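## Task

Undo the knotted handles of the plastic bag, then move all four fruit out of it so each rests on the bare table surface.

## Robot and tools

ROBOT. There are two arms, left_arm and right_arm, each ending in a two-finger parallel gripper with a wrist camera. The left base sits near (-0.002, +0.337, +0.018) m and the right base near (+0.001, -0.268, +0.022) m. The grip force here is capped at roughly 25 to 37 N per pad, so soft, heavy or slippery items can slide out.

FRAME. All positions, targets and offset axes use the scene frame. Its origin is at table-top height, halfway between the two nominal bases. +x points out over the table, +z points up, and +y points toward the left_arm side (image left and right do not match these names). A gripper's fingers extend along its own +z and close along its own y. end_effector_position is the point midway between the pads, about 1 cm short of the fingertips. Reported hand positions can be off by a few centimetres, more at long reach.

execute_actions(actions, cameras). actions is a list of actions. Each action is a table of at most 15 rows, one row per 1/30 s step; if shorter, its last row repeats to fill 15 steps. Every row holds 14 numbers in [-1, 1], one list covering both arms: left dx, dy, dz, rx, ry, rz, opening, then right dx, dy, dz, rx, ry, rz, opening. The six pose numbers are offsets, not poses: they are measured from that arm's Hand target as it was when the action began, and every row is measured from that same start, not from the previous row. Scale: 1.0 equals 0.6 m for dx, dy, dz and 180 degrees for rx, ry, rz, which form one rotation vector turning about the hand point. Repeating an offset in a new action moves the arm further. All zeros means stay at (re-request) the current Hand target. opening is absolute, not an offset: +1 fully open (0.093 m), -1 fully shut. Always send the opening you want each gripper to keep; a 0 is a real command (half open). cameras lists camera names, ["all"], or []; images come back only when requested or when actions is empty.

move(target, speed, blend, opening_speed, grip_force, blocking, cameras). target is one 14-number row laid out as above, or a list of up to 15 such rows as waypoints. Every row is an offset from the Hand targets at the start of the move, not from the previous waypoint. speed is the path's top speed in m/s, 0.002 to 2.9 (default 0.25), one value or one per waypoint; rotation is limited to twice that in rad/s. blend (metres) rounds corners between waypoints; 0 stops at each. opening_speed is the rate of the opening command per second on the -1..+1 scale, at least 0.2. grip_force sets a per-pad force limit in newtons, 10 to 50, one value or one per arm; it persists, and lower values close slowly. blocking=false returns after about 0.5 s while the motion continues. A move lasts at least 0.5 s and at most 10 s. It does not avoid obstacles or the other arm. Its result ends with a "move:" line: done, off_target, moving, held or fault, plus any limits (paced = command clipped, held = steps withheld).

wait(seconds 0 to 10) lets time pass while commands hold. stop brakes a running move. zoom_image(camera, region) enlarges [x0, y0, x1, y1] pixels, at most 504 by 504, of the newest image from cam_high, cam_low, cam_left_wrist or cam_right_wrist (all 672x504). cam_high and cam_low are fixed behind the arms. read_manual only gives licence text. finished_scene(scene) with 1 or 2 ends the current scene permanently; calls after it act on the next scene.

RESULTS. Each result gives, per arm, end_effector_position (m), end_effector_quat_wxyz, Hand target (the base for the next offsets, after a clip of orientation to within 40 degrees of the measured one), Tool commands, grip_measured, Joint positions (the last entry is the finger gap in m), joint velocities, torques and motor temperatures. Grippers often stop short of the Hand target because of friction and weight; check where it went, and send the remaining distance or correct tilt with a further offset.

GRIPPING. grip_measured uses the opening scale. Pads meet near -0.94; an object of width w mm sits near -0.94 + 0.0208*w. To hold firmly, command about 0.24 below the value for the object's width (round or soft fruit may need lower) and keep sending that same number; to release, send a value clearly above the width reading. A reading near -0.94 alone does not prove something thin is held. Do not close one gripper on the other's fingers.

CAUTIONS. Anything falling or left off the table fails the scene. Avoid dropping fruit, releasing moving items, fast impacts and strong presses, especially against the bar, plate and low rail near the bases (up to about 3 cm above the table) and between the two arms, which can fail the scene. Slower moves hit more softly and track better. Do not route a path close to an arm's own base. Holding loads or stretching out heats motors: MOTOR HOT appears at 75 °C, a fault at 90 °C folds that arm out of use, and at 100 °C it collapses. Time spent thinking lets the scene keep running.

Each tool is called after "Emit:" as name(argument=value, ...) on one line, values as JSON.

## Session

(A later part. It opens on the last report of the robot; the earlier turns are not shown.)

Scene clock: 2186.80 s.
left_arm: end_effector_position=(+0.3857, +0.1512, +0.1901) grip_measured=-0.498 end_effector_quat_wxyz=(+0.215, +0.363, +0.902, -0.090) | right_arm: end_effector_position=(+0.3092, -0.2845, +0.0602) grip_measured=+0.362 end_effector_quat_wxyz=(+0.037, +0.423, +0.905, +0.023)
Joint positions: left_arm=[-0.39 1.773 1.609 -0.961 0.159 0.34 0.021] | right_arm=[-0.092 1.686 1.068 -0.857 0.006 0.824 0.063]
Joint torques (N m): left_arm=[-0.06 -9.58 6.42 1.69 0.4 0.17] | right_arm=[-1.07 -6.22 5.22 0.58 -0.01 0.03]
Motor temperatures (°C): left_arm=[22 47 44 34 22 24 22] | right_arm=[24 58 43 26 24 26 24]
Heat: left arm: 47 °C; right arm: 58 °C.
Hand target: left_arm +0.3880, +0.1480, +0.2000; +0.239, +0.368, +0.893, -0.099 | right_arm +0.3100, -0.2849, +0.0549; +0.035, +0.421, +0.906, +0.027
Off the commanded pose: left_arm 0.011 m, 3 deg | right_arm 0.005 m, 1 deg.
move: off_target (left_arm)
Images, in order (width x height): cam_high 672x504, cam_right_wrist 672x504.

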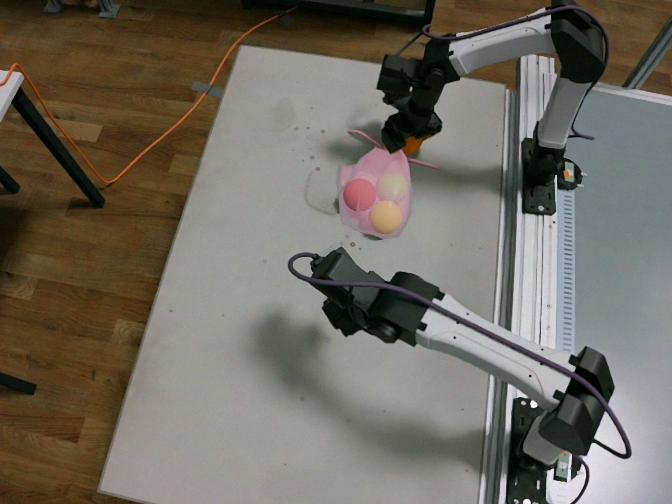

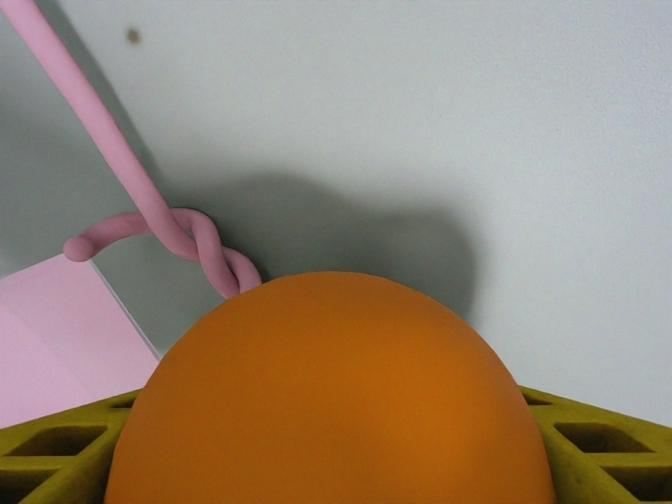

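Emit:
move(target=[[0, 0, 0, 0, 0, 0, -0.5, 0, 0, -0.03, 0, 0, 0, 0.33], [0, 0, 0, 0, 0, 0, -0.5, 0, 0, -0.03, 0, 0, 0, 0.72], [0, 0, 0, 0, 0, 0, -0.5, 0, 0, 0.16, 0, 0, 0, 0.72]], speed=[0.06, 0.06, 0.1], opening_speed=0.25, cameras=["cam_right_wrist"])

Scene clock: 2196.40 s.
left_arm: end_effector_position=(+0.3857, +0.1512, +0.1901) grip_measured=-0.498 end_effector_quat_wxyz=(+0.215, +0.363, +0.902, -0.090) | right_arm: end_effector_position=(+0.3082, -0.2868, +0.1362) grip_measured=+0.718 end_effector_quat_wxyz=(+0.021, +0.423, +0.906, +0.017)
Joint positions: left_arm=[-0.39 1.773 1.609 -0.961 0.159 0.34 0.021] | right_arm=[-0.095 1.646 1.337 -1.2 0.005 0.823 0.08]
Joint torques (N m): left_arm=[-0.13 -9.73 6.42 1.69 0.4 0.18] | right_arm=[-0.27 -9.26 8.5 0.17 -0.03 0.07]
Motor temperatures (°C): left_arm=[22 46 44 35 22 24 22] | right_arm=[24 57 43 26 24 26 24]
Heat: left arm: 46 °C; right arm: 57 °C.
Hand target: left_arm +0.3880, +0.1480, +0.2000; +0.239, +0.368, +0.893, -0.099 | right_arm +0.3099, -0.2850, +0.1510; +0.035, +0.421, +0.906, +0.027
Off the commanded pose: left_arm 0.011 m, 3 deg | right_arm 0.015 m, 2 deg.
move: off_target (left_arm, right_arm)
Images, in order (width x height): cam_right_wrist 672x504.

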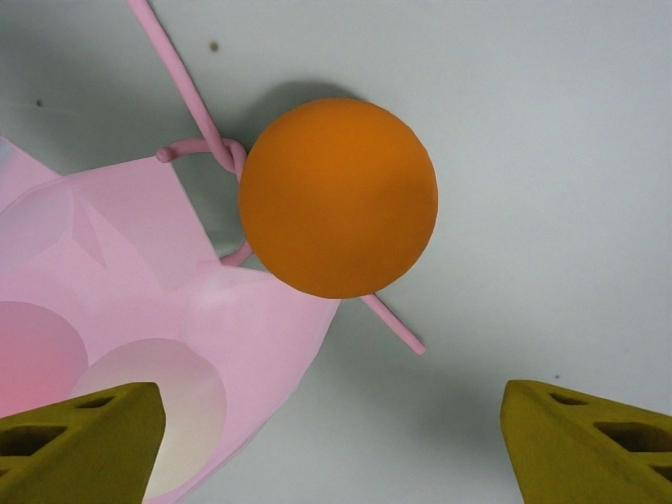

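Emit:
move(target=[0, 0, 0, 0, 0, 0, -0.5, 0.0267, -0.0333, -0.0333, 0, 0, -0.278, 0.85], speed=0.25, cameras=["cam_right_wrist", "cam_high"])

Scene clock: 2216.73 s.
left_arm: end_effector_position=(+0.3857, +0.1512, +0.1901) grip_measured=-0.498 end_effector_quat_wxyz=(+0.215, +0.363, +0.902, -0.090) | right_arm: end_effector_position=(+0.3156, -0.3011, +0.1283) grip_measured=+0.847 end_effector_quat_wxyz=(+0.031, +0.760, +0.649, +0.004)
Joint positions: left_arm=[-0.39 1.773 1.609 -0.961 0.159 0.34 0.021] | right_arm=[-0.111 1.681 1.345 -1.174 0.058 1.658 0.086]
Joint torques (N m): left_arm=[-0.08 -9.58 6.42 1.69 0.39 0.18] | right_arm=[-0.87 -5.85 8.68 0.38 0.17 0.21]
Motor temperatures (°C): left_arm=[22 46 44 35 22 24 22] | right_arm=[24 58 45 25 24 26 24]
Heat: left arm: 46 °C; right arm: 58 °C.
Hand target: left_arm +0.3880, +0.1480, +0.2000; +0.239, +0.368, +0.893, -0.099 | right_arm +0.3260, -0.3049, +0.1310; +0.043, +0.765, +0.643, +0.010
Off the commanded pose: left_arm 0.011 m, 3 deg | right_arm 0.011 m, 2 deg.
move: off_target (left_arm, right_arm)
Images, in order (width x height): cam_high 672x504, cam_right_wrist 672x504.

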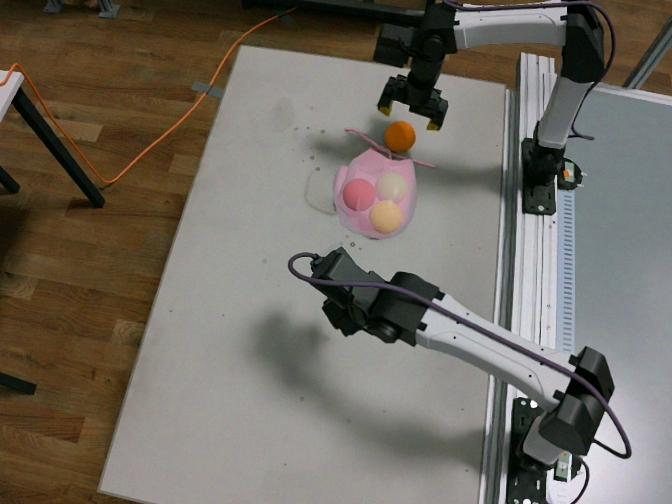

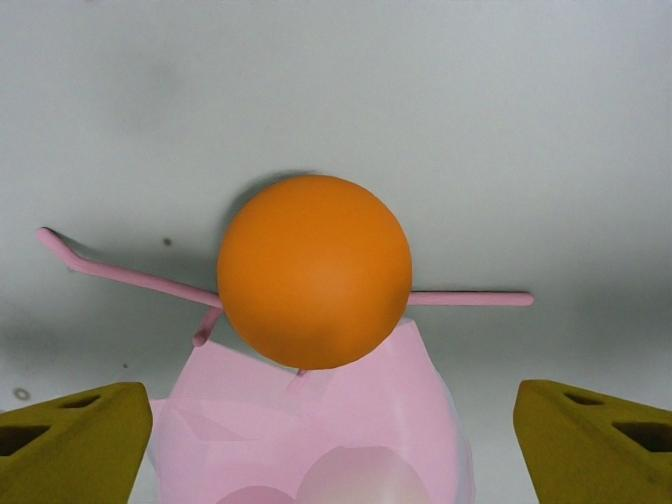

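Emit:
move(target=[[0, 0, 0, 0, 0, 0, -0.5, 0.0167, 0.0038, -0.05, 0, 0, 0, 0.85], [0, 0, 0, 0, 0, 0, -0.5, 0.0167, 0.0038, -0.153, 0, 0, 0, 0.85], [0, 0, 0, 0, 0, 0, -0.5, 0.0167, 0.0038, -0.153, 0, 0, 0, 0.33]], speed=0.09, opening_speed=0.4, cameras=["cam_right_wrist"])

Scene clock: 2231.13 s.
left_arm: end_effector_position=(+0.3857, +0.1512, +0.1901) grip_measured=-0.498 end_effector_quat_wxyz=(+0.215, +0.363, +0.902, -0.090) | right_arm: end_effector_position=(+0.3367, -0.3011, +0.0458) grip_measured=+0.363 end_effector_quat_wxyz=(+0.043, +0.762, +0.645, +0.016)
Joint positions: left_arm=[-0.39 1.773 1.609 -0.961 0.159 0.34 0.021] | right_arm=[-0.111 1.813 1.16 -0.826 0.059 1.665 0.063]
Joint torques (N m): left_arm=[-0.06 -9.66 6.38 1.7 0.4 0.17] | right_arm=[-0.39 -6.93 5.19 0.51 0.17 0.22]
Motor temperatures (°C): left_arm=[22 46 43 35 22 24 22] | right_arm=[24 55 44 25 24 26 24]
Heat: left arm: 46 °C; right arm: 55 °C.
Hand target: left_arm +0.3880, +0.1480, +0.2000; +0.239, +0.368, +0.893, -0.099 | right_arm +0.3360, -0.3027, +0.0392; +0.043, +0.765, +0.643, +0.010
Off the commanded pose: left_arm 0.011 m, 3 deg | right_arm 0.007 m, 1 deg.
move: off_target (left_arm)
Images, in order (width x height): cam_right_wrist 672x504.

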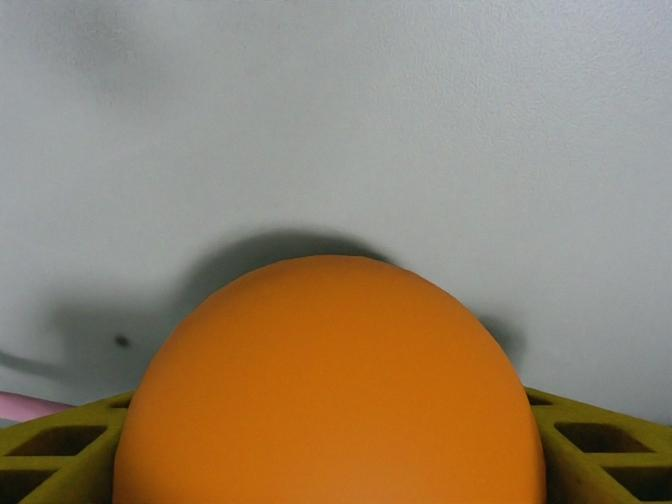

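Emit:
move(target=[0, 0, 0, 0, 0, 0, -0.5, 0, -0.01, 0.15, 0, 0, 0, 0.33], speed=0.08, cameras=["cam_right_wrist", "cam_high"])

Scene clock: 2234.90 s.
left_arm: end_effector_position=(+0.3857, +0.1512, +0.1901) grip_measured=-0.498 end_effector_quat_wxyz=(+0.215, +0.363, +0.902, -0.090) | right_arm: end_effector_position=(+0.3323, -0.3047, +0.1107) grip_measured=+0.363 end_effector_quat_wxyz=(+0.025, +0.765, +0.644, -0.003)
Joint positions: left_arm=[-0.39 1.773 1.609 -0.961 0.159 0.34 0.021] | right_arm=[-0.119 1.772 1.381 -1.14 0.059 1.665 0.063]
Joint torques (N m): left_arm=[0.05 -9.68 6.45 1.69 0.4 0.18] | right_arm=[-0.9 -10.89 8.46 0.11 0.16 0.08]
Motor temperatures (°C): left_arm=[22 46 43 35 22 24 22] | right_arm=[24 55 43 25 24 26 24]
Heat: left arm: 46 °C; right arm: 55 °C.
Hand target: left_arm +0.3880, +0.1480, +0.2000; +0.239, +0.368, +0.893, -0.099 | right_arm +0.3360, -0.3086, +0.1291; +0.043, +0.765, +0.643, +0.010
Off the commanded pose: left_arm 0.011 m, 3 deg | right_arm 0.019 m, 3 deg.
move: off_target (left_arm, right_arm)
Images, in order (width x height): cam_high 672x504, cam_right_wrist 672x504.

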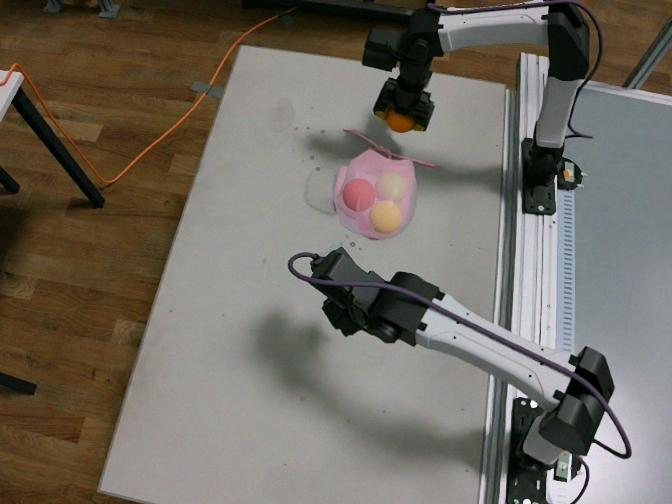

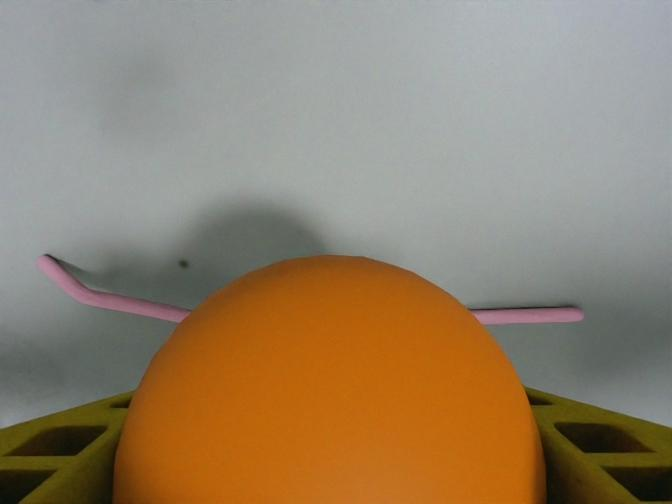

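Emit:
move(target=[[0, 0, 0, 0, 0, 0, -0.5, -0.05, -0.1067, -0.01, 0, 0, 0, 0.33], [0, 0, 0, 0, 0, 0, -0.5, -0.05, -0.1067, -0.147, 0, 0, 0, 0.33]], speed=[0.12, 0.07], cameras=["cam_right_wrist"])

Scene clock: 2241.57 s.
left_arm: end_effector_position=(+0.3857, +0.1512, +0.1901) grip_measured=-0.498 end_effector_quat_wxyz=(+0.215, +0.363, +0.902, -0.090) | right_arm: end_effector_position=(+0.3061, -0.3723, +0.0467) grip_measured=+0.363 end_effector_quat_wxyz=(+0.048, +0.766, +0.641, +0.007)
Joint positions: left_arm=[-0.39 1.773 1.609 -0.961 0.159 0.34 0.021] | right_arm=[-0.342 1.749 1.089 -0.81 0.058 1.445 0.063]
Joint torques (N m): left_arm=[-0.05 -9.69 6.41 1.7 0.4 0.18] | right_arm=[-0.99 -6.57 5.2 0.54 -0.01 0.05]
Motor temperatures (°C): left_arm=[22 46 43 35 22 24 22] | right_arm=[24 55 44 25 24 26 24]
Heat: left arm: 46 °C; right arm: 55 °C.
Hand target: left_arm +0.3880, +0.1480, +0.2000; +0.239, +0.368, +0.893, -0.099 | right_arm +0.3060, -0.3726, +0.0409; +0.043, +0.765, +0.643, +0.010
Off the commanded pose: left_arm 0.011 m, 3 deg | right_arm 0.006 m, 1 deg.
move: off_target (left_arm)
Images, in order (width x height): cam_right_wrist 672x504.

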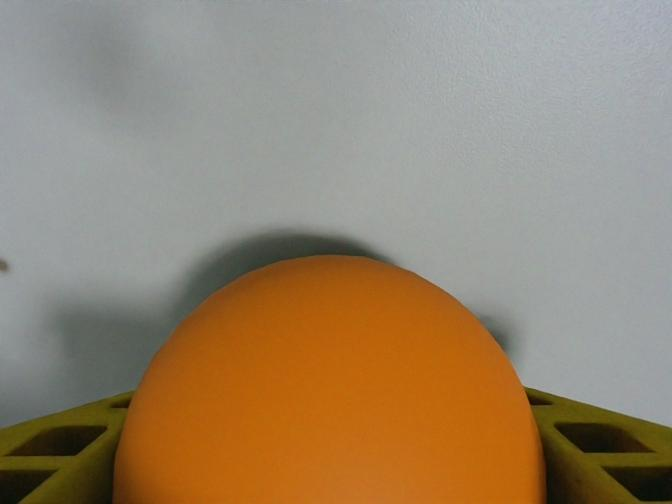

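Emit:
move(target=[[0, 0, 0, 0, 0, 0, -0.5, 0, 0, -0.003, 0, 0, 0, 0.33], [0, 0, 0, 0, 0, 0, -0.5, 0, 0, -0.003, 0, 0, 0, 0.72], [0, 0, 0, 0, 0, 0, -0.5, 0, 0, 0.17, 0, 0, 0, 0.72], [0, 0, 0, 0, 0, 0, -0.5, -0.07, 0.15, 0.19, 0, 0, 0.1, 0.72]], speed=[0.05, 0.05, 0.1, 0.2], opening_speed=0.25, cameras=["cam_high"])

Emit:
zoom_image(camera="cam_high", region=[310, 80, 450, 260])

Scene clock: 2250.53 s.
left_arm: end_effector_position=(+0.3857, +0.1512, +0.1901) grip_measured=-0.498 end_effector_quat_wxyz=(+0.215, +0.363, +0.902, -0.090) | right_arm: end_effector_position=(+0.2722, -0.2855, +0.1527) grip_measured=+0.718 end_effector_quat_wxyz=(+0.046, +0.659, +0.751, +0.017)
Joint positions: left_arm=[-0.39 1.773 1.609 -0.961 0.159 0.34 0.021] | right_arm=[-0.066 1.47 1.223 -1.223 0.053 1.414 0.08]
Joint torques (N m): left_arm=[-0.01 -9.66 6.45 1.71 0.38 0.16] | right_arm=[0.18 -7.41 5.23 0.23 0.05 0.09]
Motor temperatures (°C): left_arm=[22 46 43 36 22 24 22] | right_arm=[24 55 43 25 24 26 24]
Heat: left arm: 46 °C; right arm: 55 °C.
Hand target: left_arm +0.3880, +0.1480, +0.2000; +0.239, +0.368, +0.893, -0.099 | right_arm +0.2639, -0.2826, +0.1550; +0.041, +0.655, +0.754, +0.017
Off the commanded pose: left_arm 0.011 m, 3 deg | right_arm 0.009 m, 1 deg.
move: off_target (left_arm)
Images, in order (width x height): cam_high 672x504.

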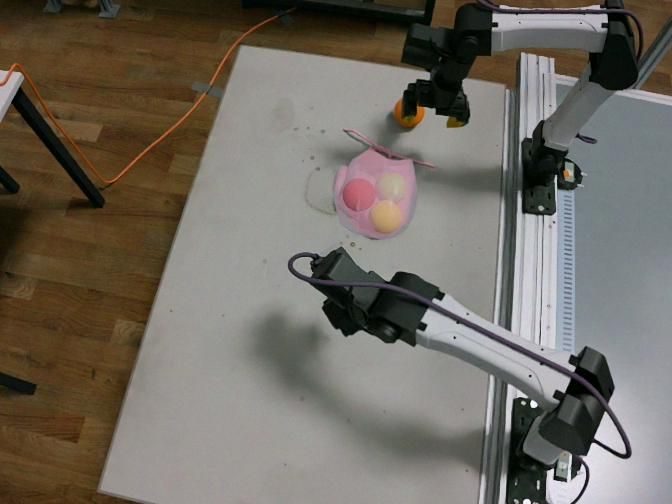

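Scaled by 2.800 from the camera's 672x504 image, which has a finer 960x720 frame.

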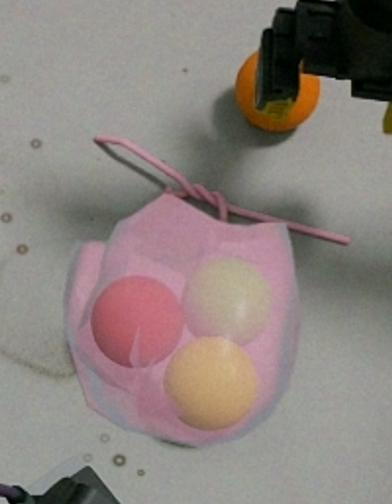

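Emit:
move(target=[0, 0, 0, 0, 0, 0, -0.5, 0.11, 0.0877, 0.05, -0.1228, -0.1222, 0.4932, -0.5], speed=0.3, cameras=["cam_right_wrist", "cam_low"])

Scene clock: 2260.93 s.
left_arm: end_effector_position=(+0.3857, +0.1512, +0.1901) grip_measured=-0.498 end_effector_quat_wxyz=(+0.215, +0.363, +0.902, -0.090) | right_arm: end_effector_position=(+0.3272, -0.2297, +0.1789) grip_measured=-0.498 end_effector_quat_wxyz=(+0.238, -0.082, +0.968, +0.018)
Joint positions: left_arm=[-0.39 1.773 1.609 -0.961 0.159 0.34 0.021] | right_arm=[0.086 1.348 1.117 -0.854 0.005 -0.047 0.021]
Joint torques (N m): left_arm=[-0.03 -9.65 6.38 1.69 0.4 0.17] | right_arm=[-1.06 -7.08 5.94 1.37 -0.12 0.01]
Heat: left arm: 46 °C; right arm: 54 °C.
Hand target: left_arm +0.3880, +0.1480, +0.2000; +0.239, +0.368, +0.893, -0.099 | right_arm +0.3300, -0.2301, +0.1850; +0.258, -0.085, +0.962, +0.022
Off the commanded pose: left_arm 0.011 m, 3 deg | right_arm 0.007 m, 2 deg.
move: off_target (left_arm)
Images, in order (width x height): cam_low 672x504, cam_right_wrist 672x504.

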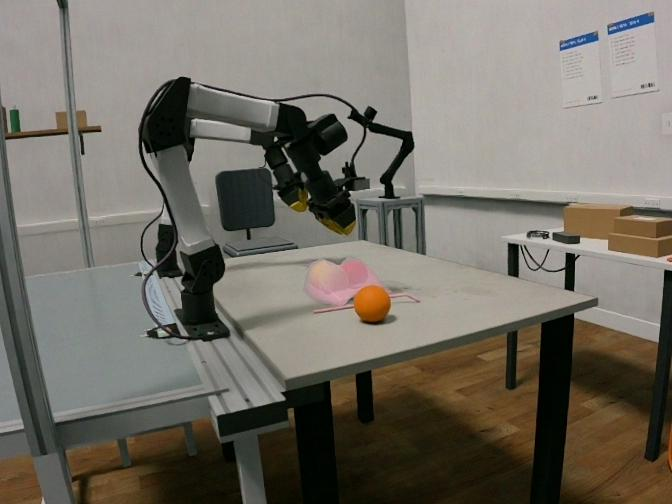

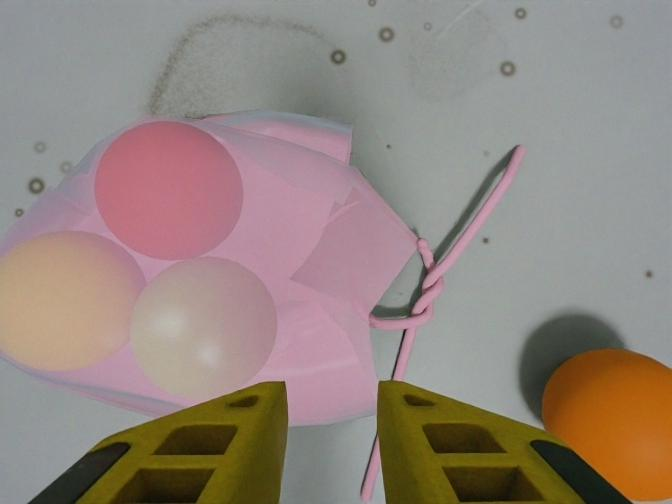

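Emit:
zoom_image(camera="cam_right_wrist", region=[220, 100, 540, 420])

Scaled by 1.575 from the camera's 672x504 image, which has a finer 960x720 frame.

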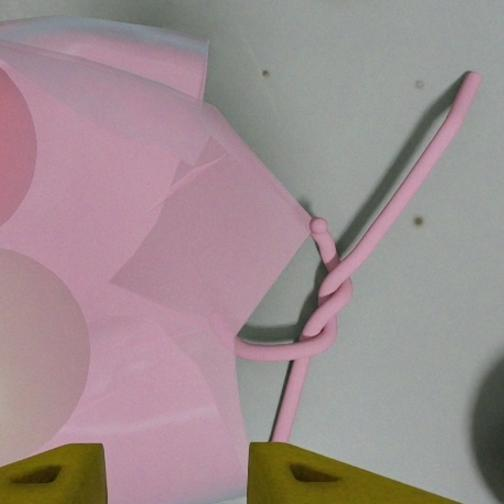

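Emit:
zoom_image(camera="cam_right_wrist", region=[360, 210, 480, 350])

Scaled by 3.600 from the camera's 672x504 image, which has a finer 960x720 frame.

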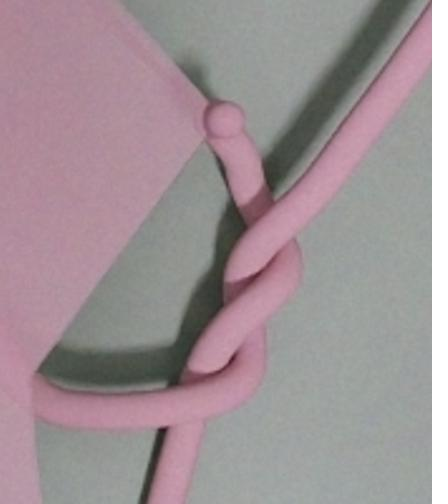

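Emit:
move(target=[0, 0, 0, 0, 0, 0, -0.5, 0.07, -0.0917, -0.158, 0.0433, 0.0404, -0.0442, -0.2], speed=0.2, cameras=["cam_right_wrist"])

Scene clock: 2340.73 s.
left_arm: end_effector_position=(+0.3857, +0.1512, +0.1901) grip_measured=-0.498 end_effector_quat_wxyz=(+0.215, +0.363, +0.902, -0.090) | right_arm: end_effector_position=(+0.3661, -0.2855, +0.0906) grip_measured=-0.202 end_effector_quat_wxyz=(+0.193, +0.007, +0.979, +0.070)
Joint positions: left_arm=[-0.39 1.773 1.609 -0.961 0.159 0.34 0.021] | right_arm=[-0.163 1.628 1.056 -0.615 -0.162 -0.078 0.035]
Joint torques (N m): left_arm=[0.01 -9.65 6.42 1.71 0.38 0.16] | right_arm=[-0.55 -6.49 6.63 1.14 -0.23 0]
Heat: left arm: 46 °C; right arm: 52 °C.
Hand target: left_arm +0.3880, +0.1480, +0.2000; +0.239, +0.368, +0.893, -0.099 | right_arm +0.3721, -0.2850, +0.0902; +0.203, +0.001, +0.976, +0.075
Off the commanded pose: left_arm 0.011 m, 3 deg | right_arm 0.006 m, 1 deg.
move: off_target (left_arm)
Images, in order (width x height): cam_right_wrist 672x504.

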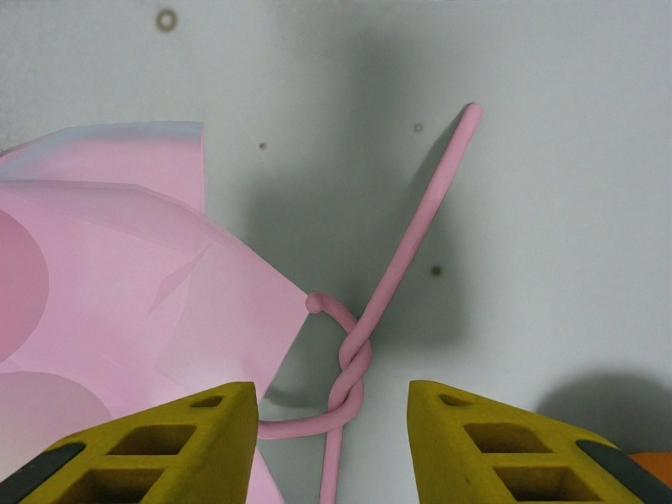

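Emit:
move(target=[[0, 0, 0, 0, 0, 0, -0.5, -0.015, 0.0058, -0.06, 0, 0, 0, -0.2], [0, 0, 0, 0, 0, 0, -0.5, -0.015, 0.0058, -0.1335, 0, 0, 0, -0.2]], speed=0.1, cameras=["cam_right_wrist"])

Scene clock: 2355.07 s.
left_arm: end_effector_position=(+0.3857, +0.1512, +0.1901) grip_measured=-0.498 end_effector_quat_wxyz=(+0.215, +0.363, +0.902, -0.090) | right_arm: end_effector_position=(+0.3568, -0.2829, +0.0290) grip_measured=-0.202 end_effector_quat_wxyz=(+0.192, +0.007, +0.979, +0.071)
Joint positions: left_arm=[-0.39 1.773 1.609 -0.961 0.159 0.34 0.021] | right_arm=[-0.163 1.709 0.873 -0.353 -0.164 -0.078 0.035]
Joint torques (N m): left_arm=[0.1 -9.68 6.37 1.7 0.4 0.17] | right_arm=[-0.4 -3.14 3.29 1.83 -0.24 0.03]
Heat: left arm: 46 °C; right arm: 52 °C.
Hand target: left_arm +0.3880, +0.1480, +0.2000; +0.239, +0.368, +0.893, -0.099 | right_arm +0.3630, -0.2815, +0.0101; +0.203, +0.001, +0.976, +0.075
Off the commanded pose: left_arm 0.011 m, 3 deg | right_arm 0.020 m, 1 deg.
move: off_target (left_arm, right_arm)
Images, in order (width x height): cam_right_wrist 672x504.

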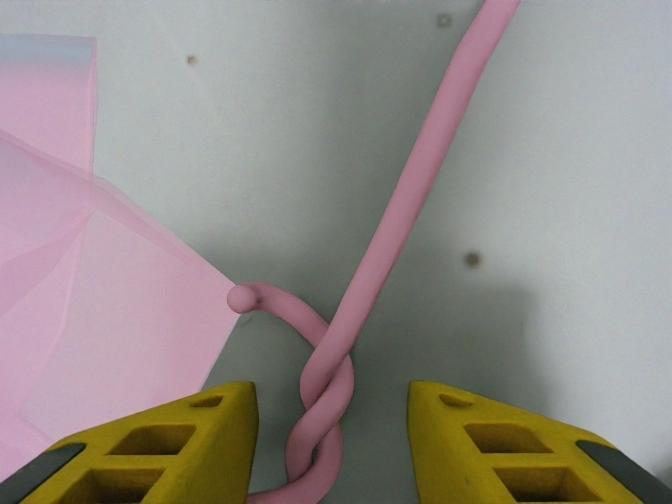

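Emit:
move(target=[0, 0, 0, 0, 0, 0, -0.5, 0, 0, -0.02, 0, 0, 0, -0.2], speed=0.06, cameras=["cam_right_wrist"])

Scene clock: 2360.83 s.
left_arm: end_effector_position=(+0.3857, +0.1512, +0.1901) grip_measured=-0.498 end_effector_quat_wxyz=(+0.215, +0.363, +0.902, -0.090) | right_arm: end_effector_position=(+0.3560, -0.2828, +0.0275) grip_measured=-0.202 end_effector_quat_wxyz=(+0.197, +0.006, +0.978, +0.071)
Joint positions: left_arm=[-0.39 1.773 1.609 -0.961 0.159 0.34 0.021] | right_arm=[-0.163 1.704 0.855 -0.329 -0.164 -0.078 0.035]
Joint torques (N m): left_arm=[-0.02 -9.72 6.31 1.71 0.38 0.17] | right_arm=[-0.46 -0.49 2.88 2.08 -0.2 0.02]
Motor temperatures (°C): left_arm=[22 46 42 37 22 24 22] | right_arm=[24 50 41 30 24 26 24]
Heat: left arm: 46 °C; right arm: 50 °C.
Hand target: left_arm +0.3880, +0.1480, +0.2000; +0.239, +0.368, +0.893, -0.099 | right_arm +0.3630, -0.2815, -0.0019; +0.203, +0.001, +0.976, +0.075
Off the commanded pose: left_arm 0.011 m, 3 deg | right_arm 0.030 m, 1 deg.
move: off_target (left_arm, right_arm)
Images, in order (width x height): cam_right_wrist 672x504.

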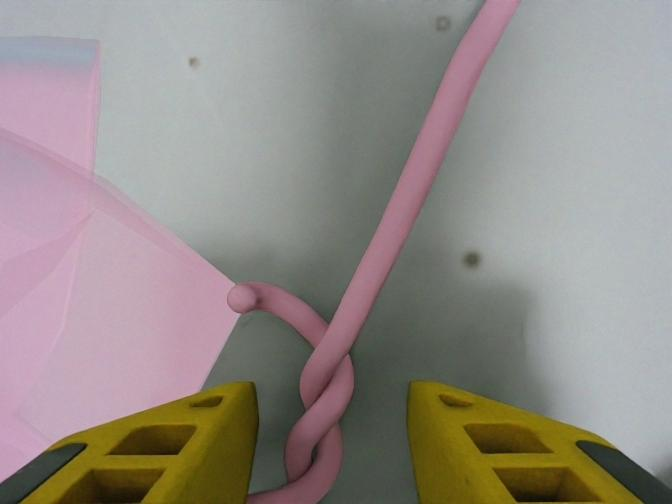

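Emit:
move(target=[[0, 0, 0, 0, 0, 0, -0.5, 0, 0, 0.08, 0, 0, 0, -0.2], [0, 0, 0, 0, 0, 0, -0.5, 0.033, -0.003, 0.07, 0, 0, 0, -0.2], [0, 0, 0, 0, 0, 0, -0.5, 0.033, -0.003, 0.003, 0, 0, 0, -0.2]], speed=0.08, cameras=["cam_right_wrist"])

Scene clock: 2369.40 s.
left_arm: end_effector_position=(+0.3857, +0.1512, +0.1901) grip_measured=-0.498 end_effector_quat_wxyz=(+0.215, +0.363, +0.902, -0.090) | right_arm: end_effector_position=(+0.3777, -0.2854, +0.0284) grip_measured=-0.202 end_effector_quat_wxyz=(+0.200, +0.006, +0.977, +0.071)
Joint positions: left_arm=[-0.39 1.773 1.609 -0.961 0.159 0.34 0.021] | right_arm=[-0.163 1.774 0.943 -0.342 -0.164 -0.078 0.035]
Joint torques (N m): left_arm=[-0.01 -9.66 6.45 1.69 0.4 0.18] | right_arm=[-0.29 -1.95 2.95 1.96 -0.2 0.01]
Heat: left arm: 46 °C; right arm: 49 °C.
Hand target: left_arm +0.3880, +0.1480, +0.2000; +0.239, +0.368, +0.893, -0.099 | right_arm +0.3828, -0.2833, -0.0001; +0.203, +0.001, +0.976, +0.075
Off the commanded pose: left_arm 0.011 m, 3 deg | right_arm 0.029 m, 1 deg.
move: off_target (left_arm, right_arm)
Images, in order (width x height): cam_right_wrist 672x504.

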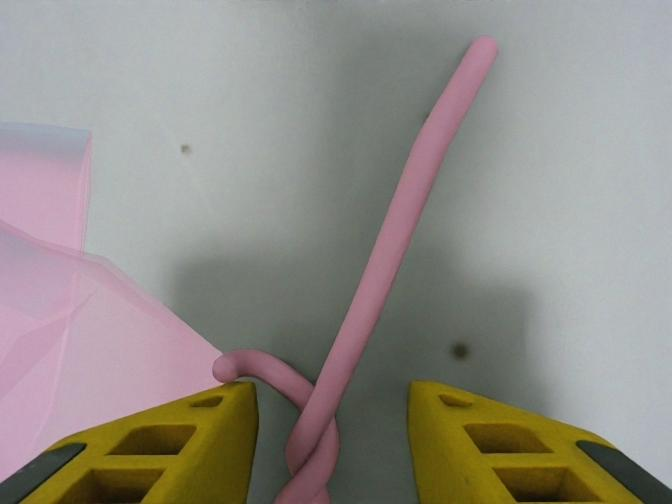

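Emit:
move(target=[[0, 0, 0, 0, 0, 0, -0.5, 0, 0, 0.09, 0, 0, 0, -0.55], [0, 0, 0, 0, 0, 0, -0.5, -0.0347, 0.0105, 0.09, 0, 0, 0, -0.55], [0, 0, 0, 0, 0, 0, -0.5, -0.0347, 0.0105, 0.01, 0, 0, 0, -0.55]], speed=0.08, cameras=["cam_right_wrist"])

Scene clock: 2381.73 s.
left_arm: end_effector_position=(+0.3857, +0.1512, +0.1901) grip_measured=-0.498 end_effector_quat_wxyz=(+0.215, +0.363, +0.902, -0.090) | right_arm: end_effector_position=(+0.3576, -0.2807, +0.0274) grip_measured=-0.548 end_effector_quat_wxyz=(+0.198, +0.003, +0.978, +0.070)
Joint positions: left_arm=[-0.39 1.773 1.609 -0.961 0.159 0.34 0.021] | right_arm=[-0.155 1.708 0.859 -0.327 -0.161 -0.078 0.019]
Joint torques (N m): left_arm=[-0.03 -9.63 6.48 1.7 0.39 0.18] | right_arm=[0.24 -2.47 3.32 1.86 -0.17 0.19]
Heat: left arm: 46 °C; right arm: 48 °C.
Hand target: left_arm +0.3880, +0.1480, +0.2000; +0.239, +0.368, +0.893, -0.099 | right_arm +0.3619, -0.2771, +0.0058; +0.203, +0.001, +0.976, +0.075
Off the commanded pose: left_arm 0.011 m, 3 deg | right_arm 0.022 m, 1 deg.
move: off_target (left_arm, right_arm)
Images, in order (width x height): cam_right_wrist 672x504.

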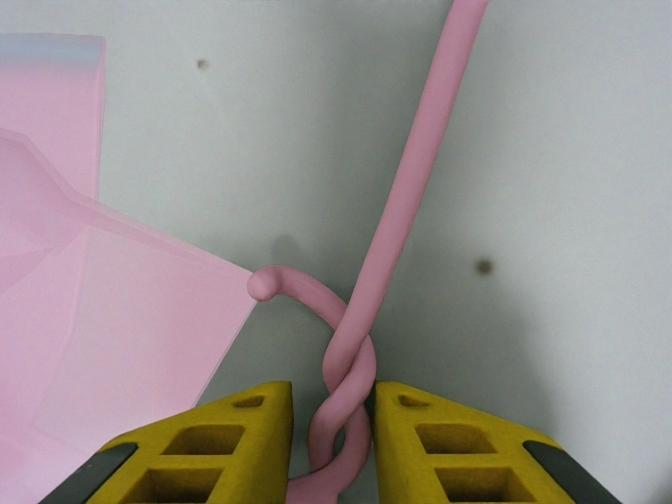

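Emit:
move(target=[[0, 0, 0, 0, 0, 0, -0.5, 0, -0.003, 0.022, 0, 0, 0, -0.55], [0, 0, 0, 0, 0, 0, -0.5, 0, -0.003, 0.022, 0, 0, 0, -1]], speed=0.06, opening_speed=0.6, cameras=["cam_right_wrist"])

Scene clock: 2388.10 s.
left_arm: end_effector_position=(+0.3857, +0.1512, +0.1901) grip_measured=-0.498 end_effector_quat_wxyz=(+0.215, +0.363, +0.902, -0.090) | right_arm: end_effector_position=(+0.3577, -0.2845, +0.0276) grip_measured=-0.818 end_effector_quat_wxyz=(+0.198, +0.006, +0.978, +0.063)
Joint positions: left_arm=[-0.39 1.773 1.609 -0.961 0.159 0.34 0.021] | right_arm=[-0.16 1.707 0.859 -0.326 -0.149 -0.078 0.006]
Joint torques (N m): left_arm=[-0.01 -9.65 6.39 1.71 0.39 0.16] | right_arm=[0.14 -4.74 5.2 1.4 -0.3 0.14]
Heat: left arm: 46 °C; right arm: 48 °C.
Hand target: left_arm +0.3880, +0.1480, +0.2000; +0.239, +0.368, +0.893, -0.099 | right_arm +0.3619, -0.2790, +0.0191; +0.203, +0.002, +0.976, +0.075
Off the commanded pose: left_arm 0.011 m, 3 deg | right_arm 0.011 m, 1 deg.
move: off_target (left_arm, right_arm)
Images, in order (width x height): cam_right_wrist 672x504.

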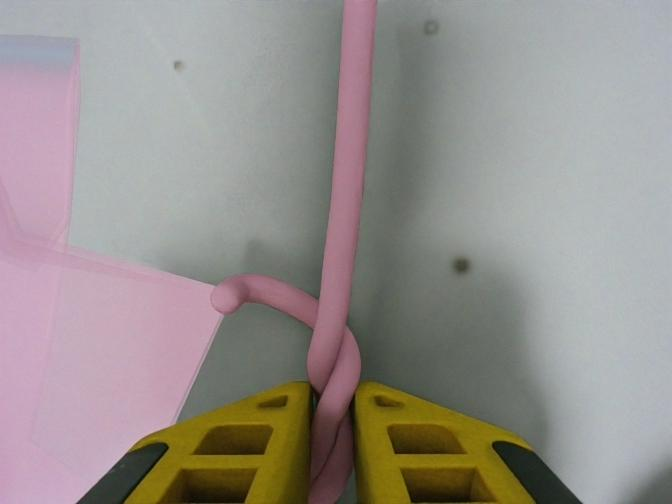

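Emit:
move(target=[[-0.133, 0.25, 0, 0, 0, 0, -0.5, 0.13, 0, 0.092, 0, 0, 0, -1], [-0.133, 0.25, 0, 0, 0, 0, -0.5, 0.263, 0.165, 0.092, 0, 0, 0, -1], [-0.133, 0.25, 0, 0, 0, 0, -0.5, 0.28, 0.415, 0.092, 0, 0, 0, -1]], speed=0.13, blend=[0.03, 0.03, 0], cameras=["cam_high", "cam_right_wrist"])

Scene clock: 2399.43 s.
left_arm: end_effector_position=(+0.3217, +0.3002, +0.2019) grip_measured=-0.498 end_effector_quat_wxyz=(+0.251, +0.366, +0.892, -0.083) | right_arm: end_effector_position=(+0.5309, -0.0317, +0.0811) grip_measured=-0.818 end_effector_quat_wxyz=(+0.213, -0.002, +0.974, +0.080)
Joint positions: left_arm=[0.061 1.396 1.26 -1.021 0.352 0.767 0.021] | right_arm=[0.394 2.434 2.159 -0.838 0.053 0.416 0.006]
Joint torques (N m): left_arm=[0.32 -6.06 6.35 0.83 0.6 0.18] | right_arm=[0.16 -11.92 9.85 0.86 0.14 0.24]
Heat: left arm: 46 °C; right arm: 49 °C.
Hand target: left_arm +0.3082, +0.2980, +0.2000; +0.239, +0.369, +0.893, -0.099 | right_arm +0.5300, -0.0299, +0.0742; +0.203, +0.002, +0.976, +0.075
Off the commanded pose: left_arm 0.014 m, 2 deg | right_arm 0.007 m, 1 deg.
move: off_target (left_arm)
Images, in order (width x height): cam_high 672x504, cam_right_wrist 672x504.

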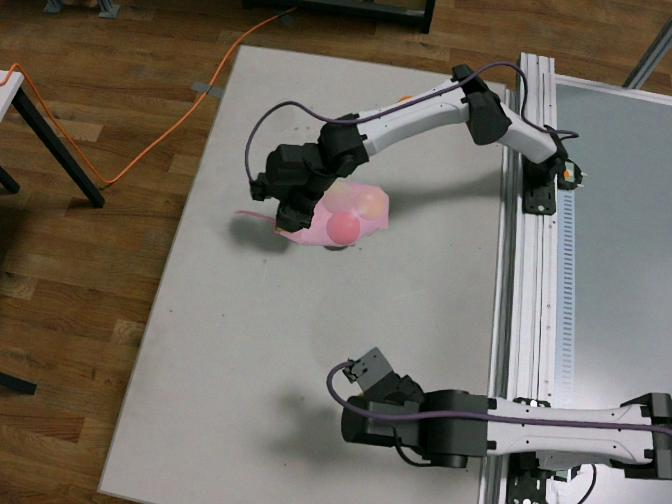

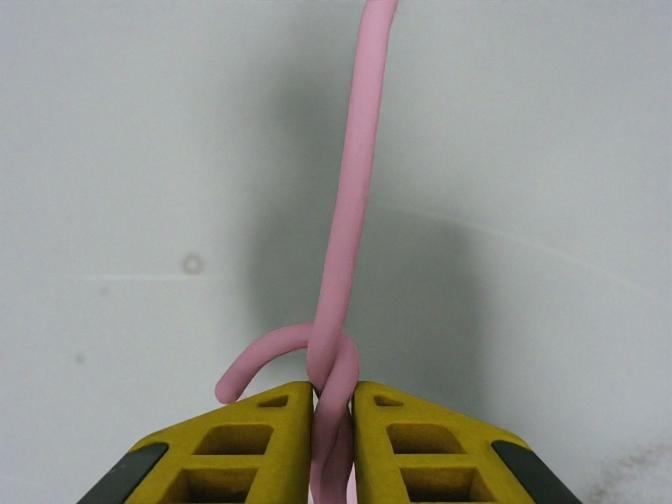

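Emit:
move(target=[0.2533, -0.2967, -0.033, 0, 0, 0, -0.5, 0, 0, 0, 0, 0, 0, -1], speed=0.25, cameras=["cam_left_wrist"])

Scene clock: 2412.47 s.
left_arm: end_effector_position=(+0.4587, +0.1195, +0.1797) grip_measured=-0.498 end_effector_quat_wxyz=(+0.244, +0.374, +0.889, -0.105) | right_arm: end_effector_position=(+0.5308, -0.0318, +0.0810) grip_measured=-0.819 end_effector_quat_wxyz=(+0.213, -0.001, +0.974, +0.080)
Joint positions: left_arm=[-0.379 2.047 1.909 -0.93 0.198 0.369 0.021] | right_arm=[0.394 2.434 2.159 -0.839 0.053 0.417 0.006]
Joint torques (N m): left_arm=[-0.51 -8.75 10.13 1.2 -0.02 -0.1] | right_arm=[0.13 -11.77 9.68 0.82 0.14 0.25]
Heat: left arm: 44 °C; right arm: 52 °C.
Hand target: left_arm +0.4603, +0.1199, +0.1804; +0.239, +0.369, +0.893, -0.099 | right_arm +0.5300, -0.0299, +0.0742; +0.203, +0.002, +0.976, +0.075
Off the commanded pose: left_arm 0.002 m, 1 deg | right_arm 0.007 m, 1 deg.
move: done
Images, in order (width x height): cam_left_wrist 672x504.

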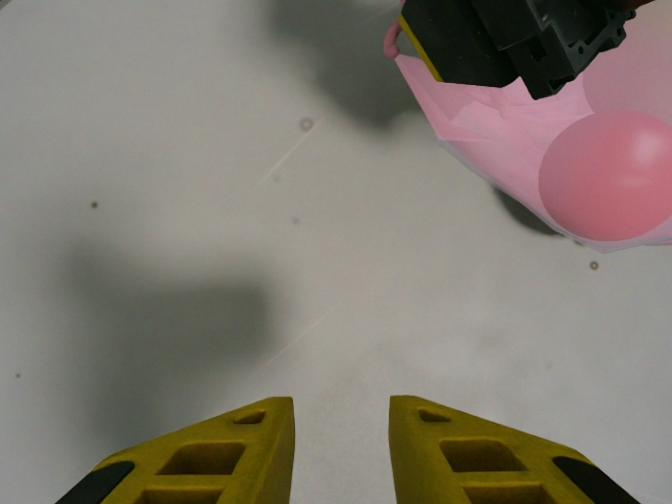

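Emit:
move(target=[[0, 0.12, 0.02, 0, 0, 0, -0.5, -0.083, 0.1, -0.03, 0, 0, 0, -1], [0, 0.12, 0.02, 0, 0, 0, -0.5, -0.083, 0.1, -0.085, 0, 0, 0, -1], [0, 0.12, 0.02, 0, 0, 0, -0.5, -0.083, 0.1, -0.085, 0, 0, 0, -0.4], [0, 0.12, 0.02, 0, 0, 0, -0.5, -0.1, 0.08, 0.08, 0, 0, 0, -0.4], [0, 0.12, 0.02, 0, 0, 0, -0.5, -0.25, -0.08, 0.15, 0, 0, 0, -0.4]], speed=[0.12, 0.1, 0.1, 0.12, 0.2], opening_speed=1.5, cameras=["cam_left_wrist", "cam_right_wrist", "cam_high"])

Scene clock: 2424.20 s.
left_arm: end_effector_position=(+0.4747, +0.1917, +0.1876) grip_measured=-0.498 end_effector_quat_wxyz=(+0.251, +0.362, +0.894, -0.088) | right_arm: end_effector_position=(+0.3782, -0.0795, +0.1546) grip_measured=-0.402 end_effector_quat_wxyz=(+0.187, +0.005, +0.981, +0.060)
Joint positions: left_arm=[-0.22 2.012 1.895 -0.962 0.236 0.492 0.021] | right_arm=[0.466 1.795 1.495 -0.886 0.098 0.497 0.026]
Joint torques (N m): left_arm=[-0.2 -11.58 6.5 0.97 0.48 0.16] | right_arm=[-0.59 -11.34 5.82 1.17 -0.04 0.06]
Motor temperatures (°C): left_arm=[22 48 44 35 22 24 22] | right_arm=[24 56 42 30 24 26 24]
Heat: left arm: 48 °C; right arm: 56 °C.
Hand target: left_arm +0.4603, +0.1919, +0.1923; +0.239, +0.369, +0.893, -0.099 | right_arm +0.3799, -0.0779, +0.1642; +0.202, +0.002, +0.976, +0.075
Off the commanded pose: left_arm 0.015 m, 2 deg | right_arm 0.010 m, 3 deg.
move: off_target (left_arm, right_arm)
Images, in order (width x height): cam_high 672x504, cam_left_wrist 672x504, cam_right_wrist 672x504.

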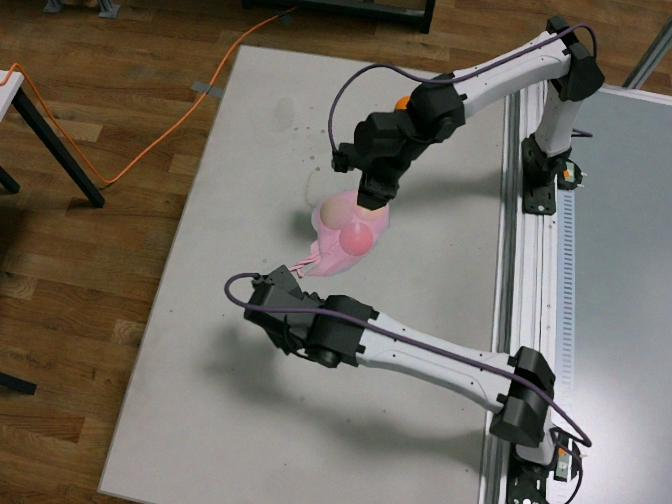

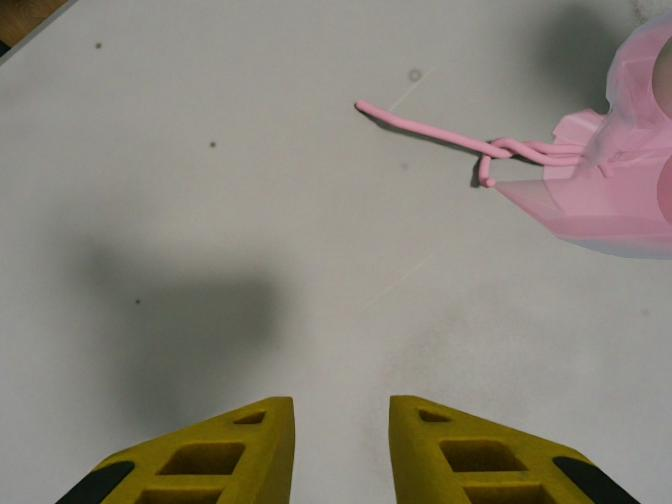

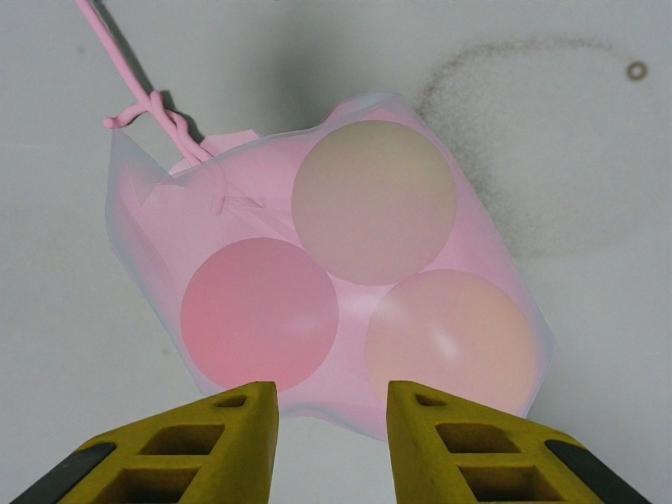

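Emit:
zoom_image(camera="cam_left_wrist", region=[430, 90, 672, 270])

Emit:
zoom_image(camera="cam_right_wrist", region=[60, 60, 320, 260])

Scaled by 2.083 from the camera's 672x504 image, which has a finer 960x720 frame.

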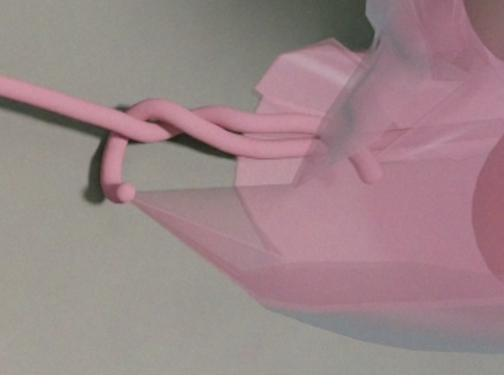

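Scaled by 1.938 from the camera's 672x504 image, which has a finer 960x720 frame.

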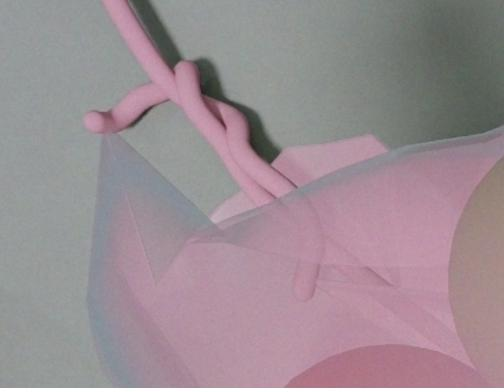

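Emit:
move(target=[0, 0.03, 0.01, 0, 0, 0, -0.5, 0.2635, 0.2332, -0.107, -0.0082, -0.0484, 0.1124, -0.5], speed=0.2, cameras=["cam_right_wrist"])

Scene clock: 2461.23 s.
left_arm: end_effector_position=(+0.4720, +0.2087, +0.1875) grip_measured=-0.498 end_effector_quat_wxyz=(+0.243, +0.363, +0.895, -0.089) | right_arm: end_effector_position=(+0.5443, +0.0556, +0.1099) grip_measured=-0.497 end_effector_quat_wxyz=(+0.276, -0.165, +0.942, +0.097)
Joint positions: left_arm=[-0.181 2.005 1.895 -0.995 0.255 0.532 0.021] | right_arm=[0.507 2.62 2.547 -0.909 0.04 0.184 0.021]
Joint torques (N m): left_arm=[0.1 -11.67 7.58 0.92 0.49 0.16] | right_arm=[0.75 -12.64 9.8 0.99 -0.09 -0.02]
Motor temperatures (°C): left_arm=[22 57 43 33 22 24 22] | right_arm=[24 57 41 31 24 26 24]
Heat: left arm: 57 °C; right arm: 57 °C.
Hand target: left_arm +0.4602, +0.2100, +0.1983; +0.239, +0.369, +0.893, -0.099 | right_arm +0.5380, +0.0620, +0.1001; +0.259, -0.178, +0.944, +0.096
Off the commanded pose: left_arm 0.016 m, 1 deg | right_arm 0.013 m, 2 deg.
move: off_target (left_arm, right_arm)
Images, in order (width x height): cam_right_wrist 672x504.

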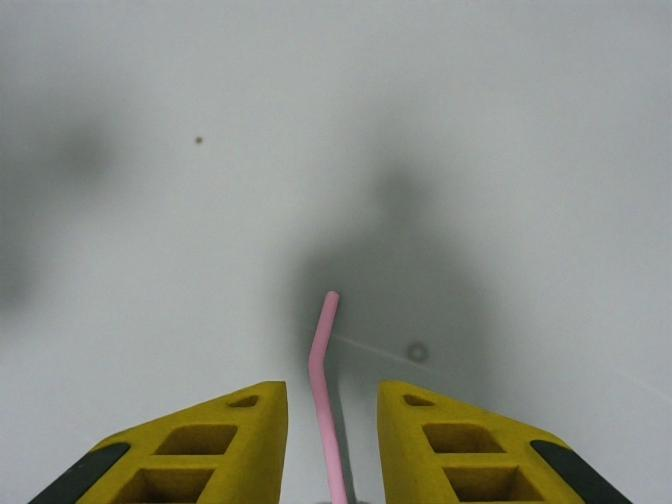

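Emit:
move(target=[[0, 0.0, 0.0, 0, 0, 0, -0.5, -0.0062, 0.0123, -0.07, 0, 0, 0, -0.5], [0, 0, 0, 0, 0, 0, -0.5, -0.0062, 0.0123, -0.1367, 0, 0, 0, -0.5]], speed=0.1, cameras=["cam_right_wrist"])

Scene clock: 2468.13 s.
left_arm: end_effector_position=(+0.4720, +0.2087, +0.1875) grip_measured=-0.498 end_effector_quat_wxyz=(+0.243, +0.363, +0.895, -0.089) | right_arm: end_effector_position=(+0.5358, +0.0629, +0.0348) grip_measured=-0.497 end_effector_quat_wxyz=(+0.262, -0.173, +0.945, +0.094)
Joint positions: left_arm=[-0.181 2.005 1.895 -0.995 0.255 0.532 0.021] | right_arm=[0.522 2.621 2.265 -0.654 0.04 0.184 0.021]
Joint torques (N m): left_arm=[0.08 -11.69 7.57 0.9 0.5 0.17] | right_arm=[0.4 -12.89 6.26 1.51 0 0.12]
Motor temperatures (°C): left_arm=[22 58 44 33 22 24 22] | right_arm=[24 59 42 31 24 26 24]
Heat: left arm: 58 °C; right arm: 59 °C.
Hand target: left_arm +0.4602, +0.2100, +0.1983; +0.239, +0.369, +0.893, -0.099 | right_arm +0.5343, +0.0694, +0.0180; +0.259, -0.178, +0.944, +0.096
Off the commanded pose: left_arm 0.016 m, 1 deg | right_arm 0.018 m, 1 deg.
move: off_target (left_arm, right_arm)
Images, in order (width x height): cam_right_wrist 672x504.

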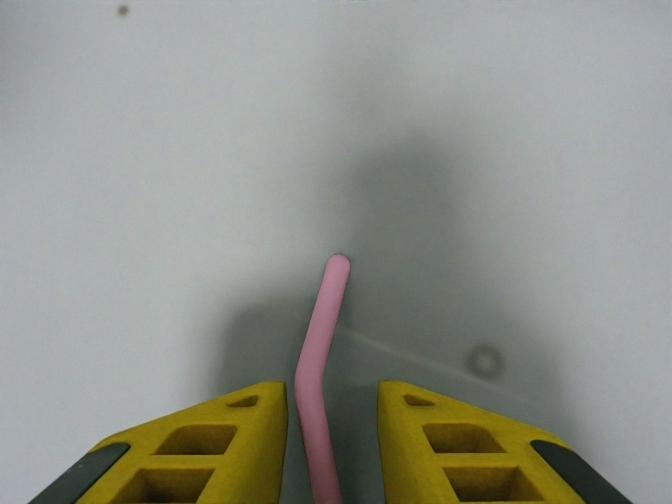

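Emit:
move(target=[[0, 0, 0, 0, 0, 0, -0.5, 0, 0.003, -0.018, 0, 0, 0, -0.5], [0, 0, 0, 0, 0, 0, -0.5, 0, 0.003, -0.018, 0, 0, 0, -1]], speed=0.06, opening_speed=0.7, cameras=["cam_right_wrist", "cam_left_wrist"])

Scene clock: 2472.57 s.
left_arm: end_effector_position=(+0.4720, +0.2087, +0.1875) grip_measured=-0.498 end_effector_quat_wxyz=(+0.243, +0.363, +0.895, -0.089) | right_arm: end_effector_position=(+0.5378, +0.0644, +0.0293) grip_measured=-0.897 end_effector_quat_wxyz=(+0.267, -0.173, +0.943, +0.096)
Joint positions: left_arm=[-0.181 2.005 1.895 -0.995 0.255 0.532 0.021] | right_arm=[0.522 2.629 2.253 -0.624 0.04 0.184 0.002]
Joint torques (N m): left_arm=[0.2 -11.64 7.56 0.92 0.5 0.16] | right_arm=[0.72 -12.31 6.15 1.54 0 0.11]
Motor temperatures (°C): left_arm=[22 58 44 33 22 24 22] | right_arm=[24 60 42 31 24 26 24]
Heat: left arm: 58 °C; right arm: 60 °C.
Hand target: left_arm +0.4602, +0.2100, +0.1983; +0.239, +0.369, +0.893, -0.099 | right_arm +0.5344, +0.0712, +0.0073; +0.260, -0.178, +0.944, +0.096
Off the commanded pose: left_arm 0.016 m, 1 deg | right_arm 0.023 m, 1 deg.
move: off_target (left_arm, right_arm); target 2's new opening was sent with right_arm's hand 0.023 m and 1 deg from that target
Images, in order (width x height): cam_left_wrist 672x504, cam_right_wrist 672x504.

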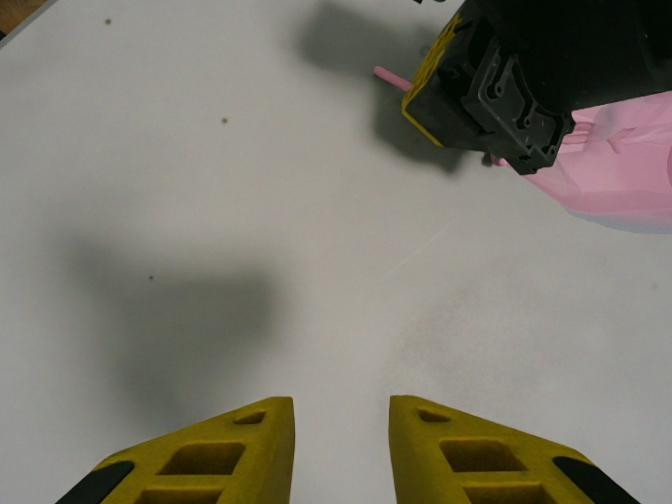

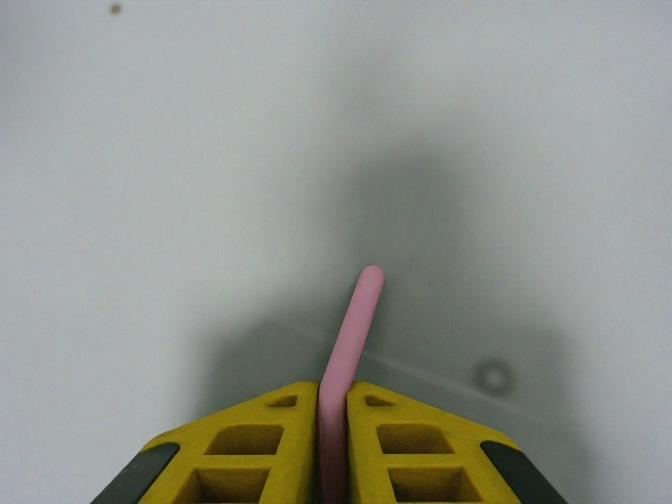

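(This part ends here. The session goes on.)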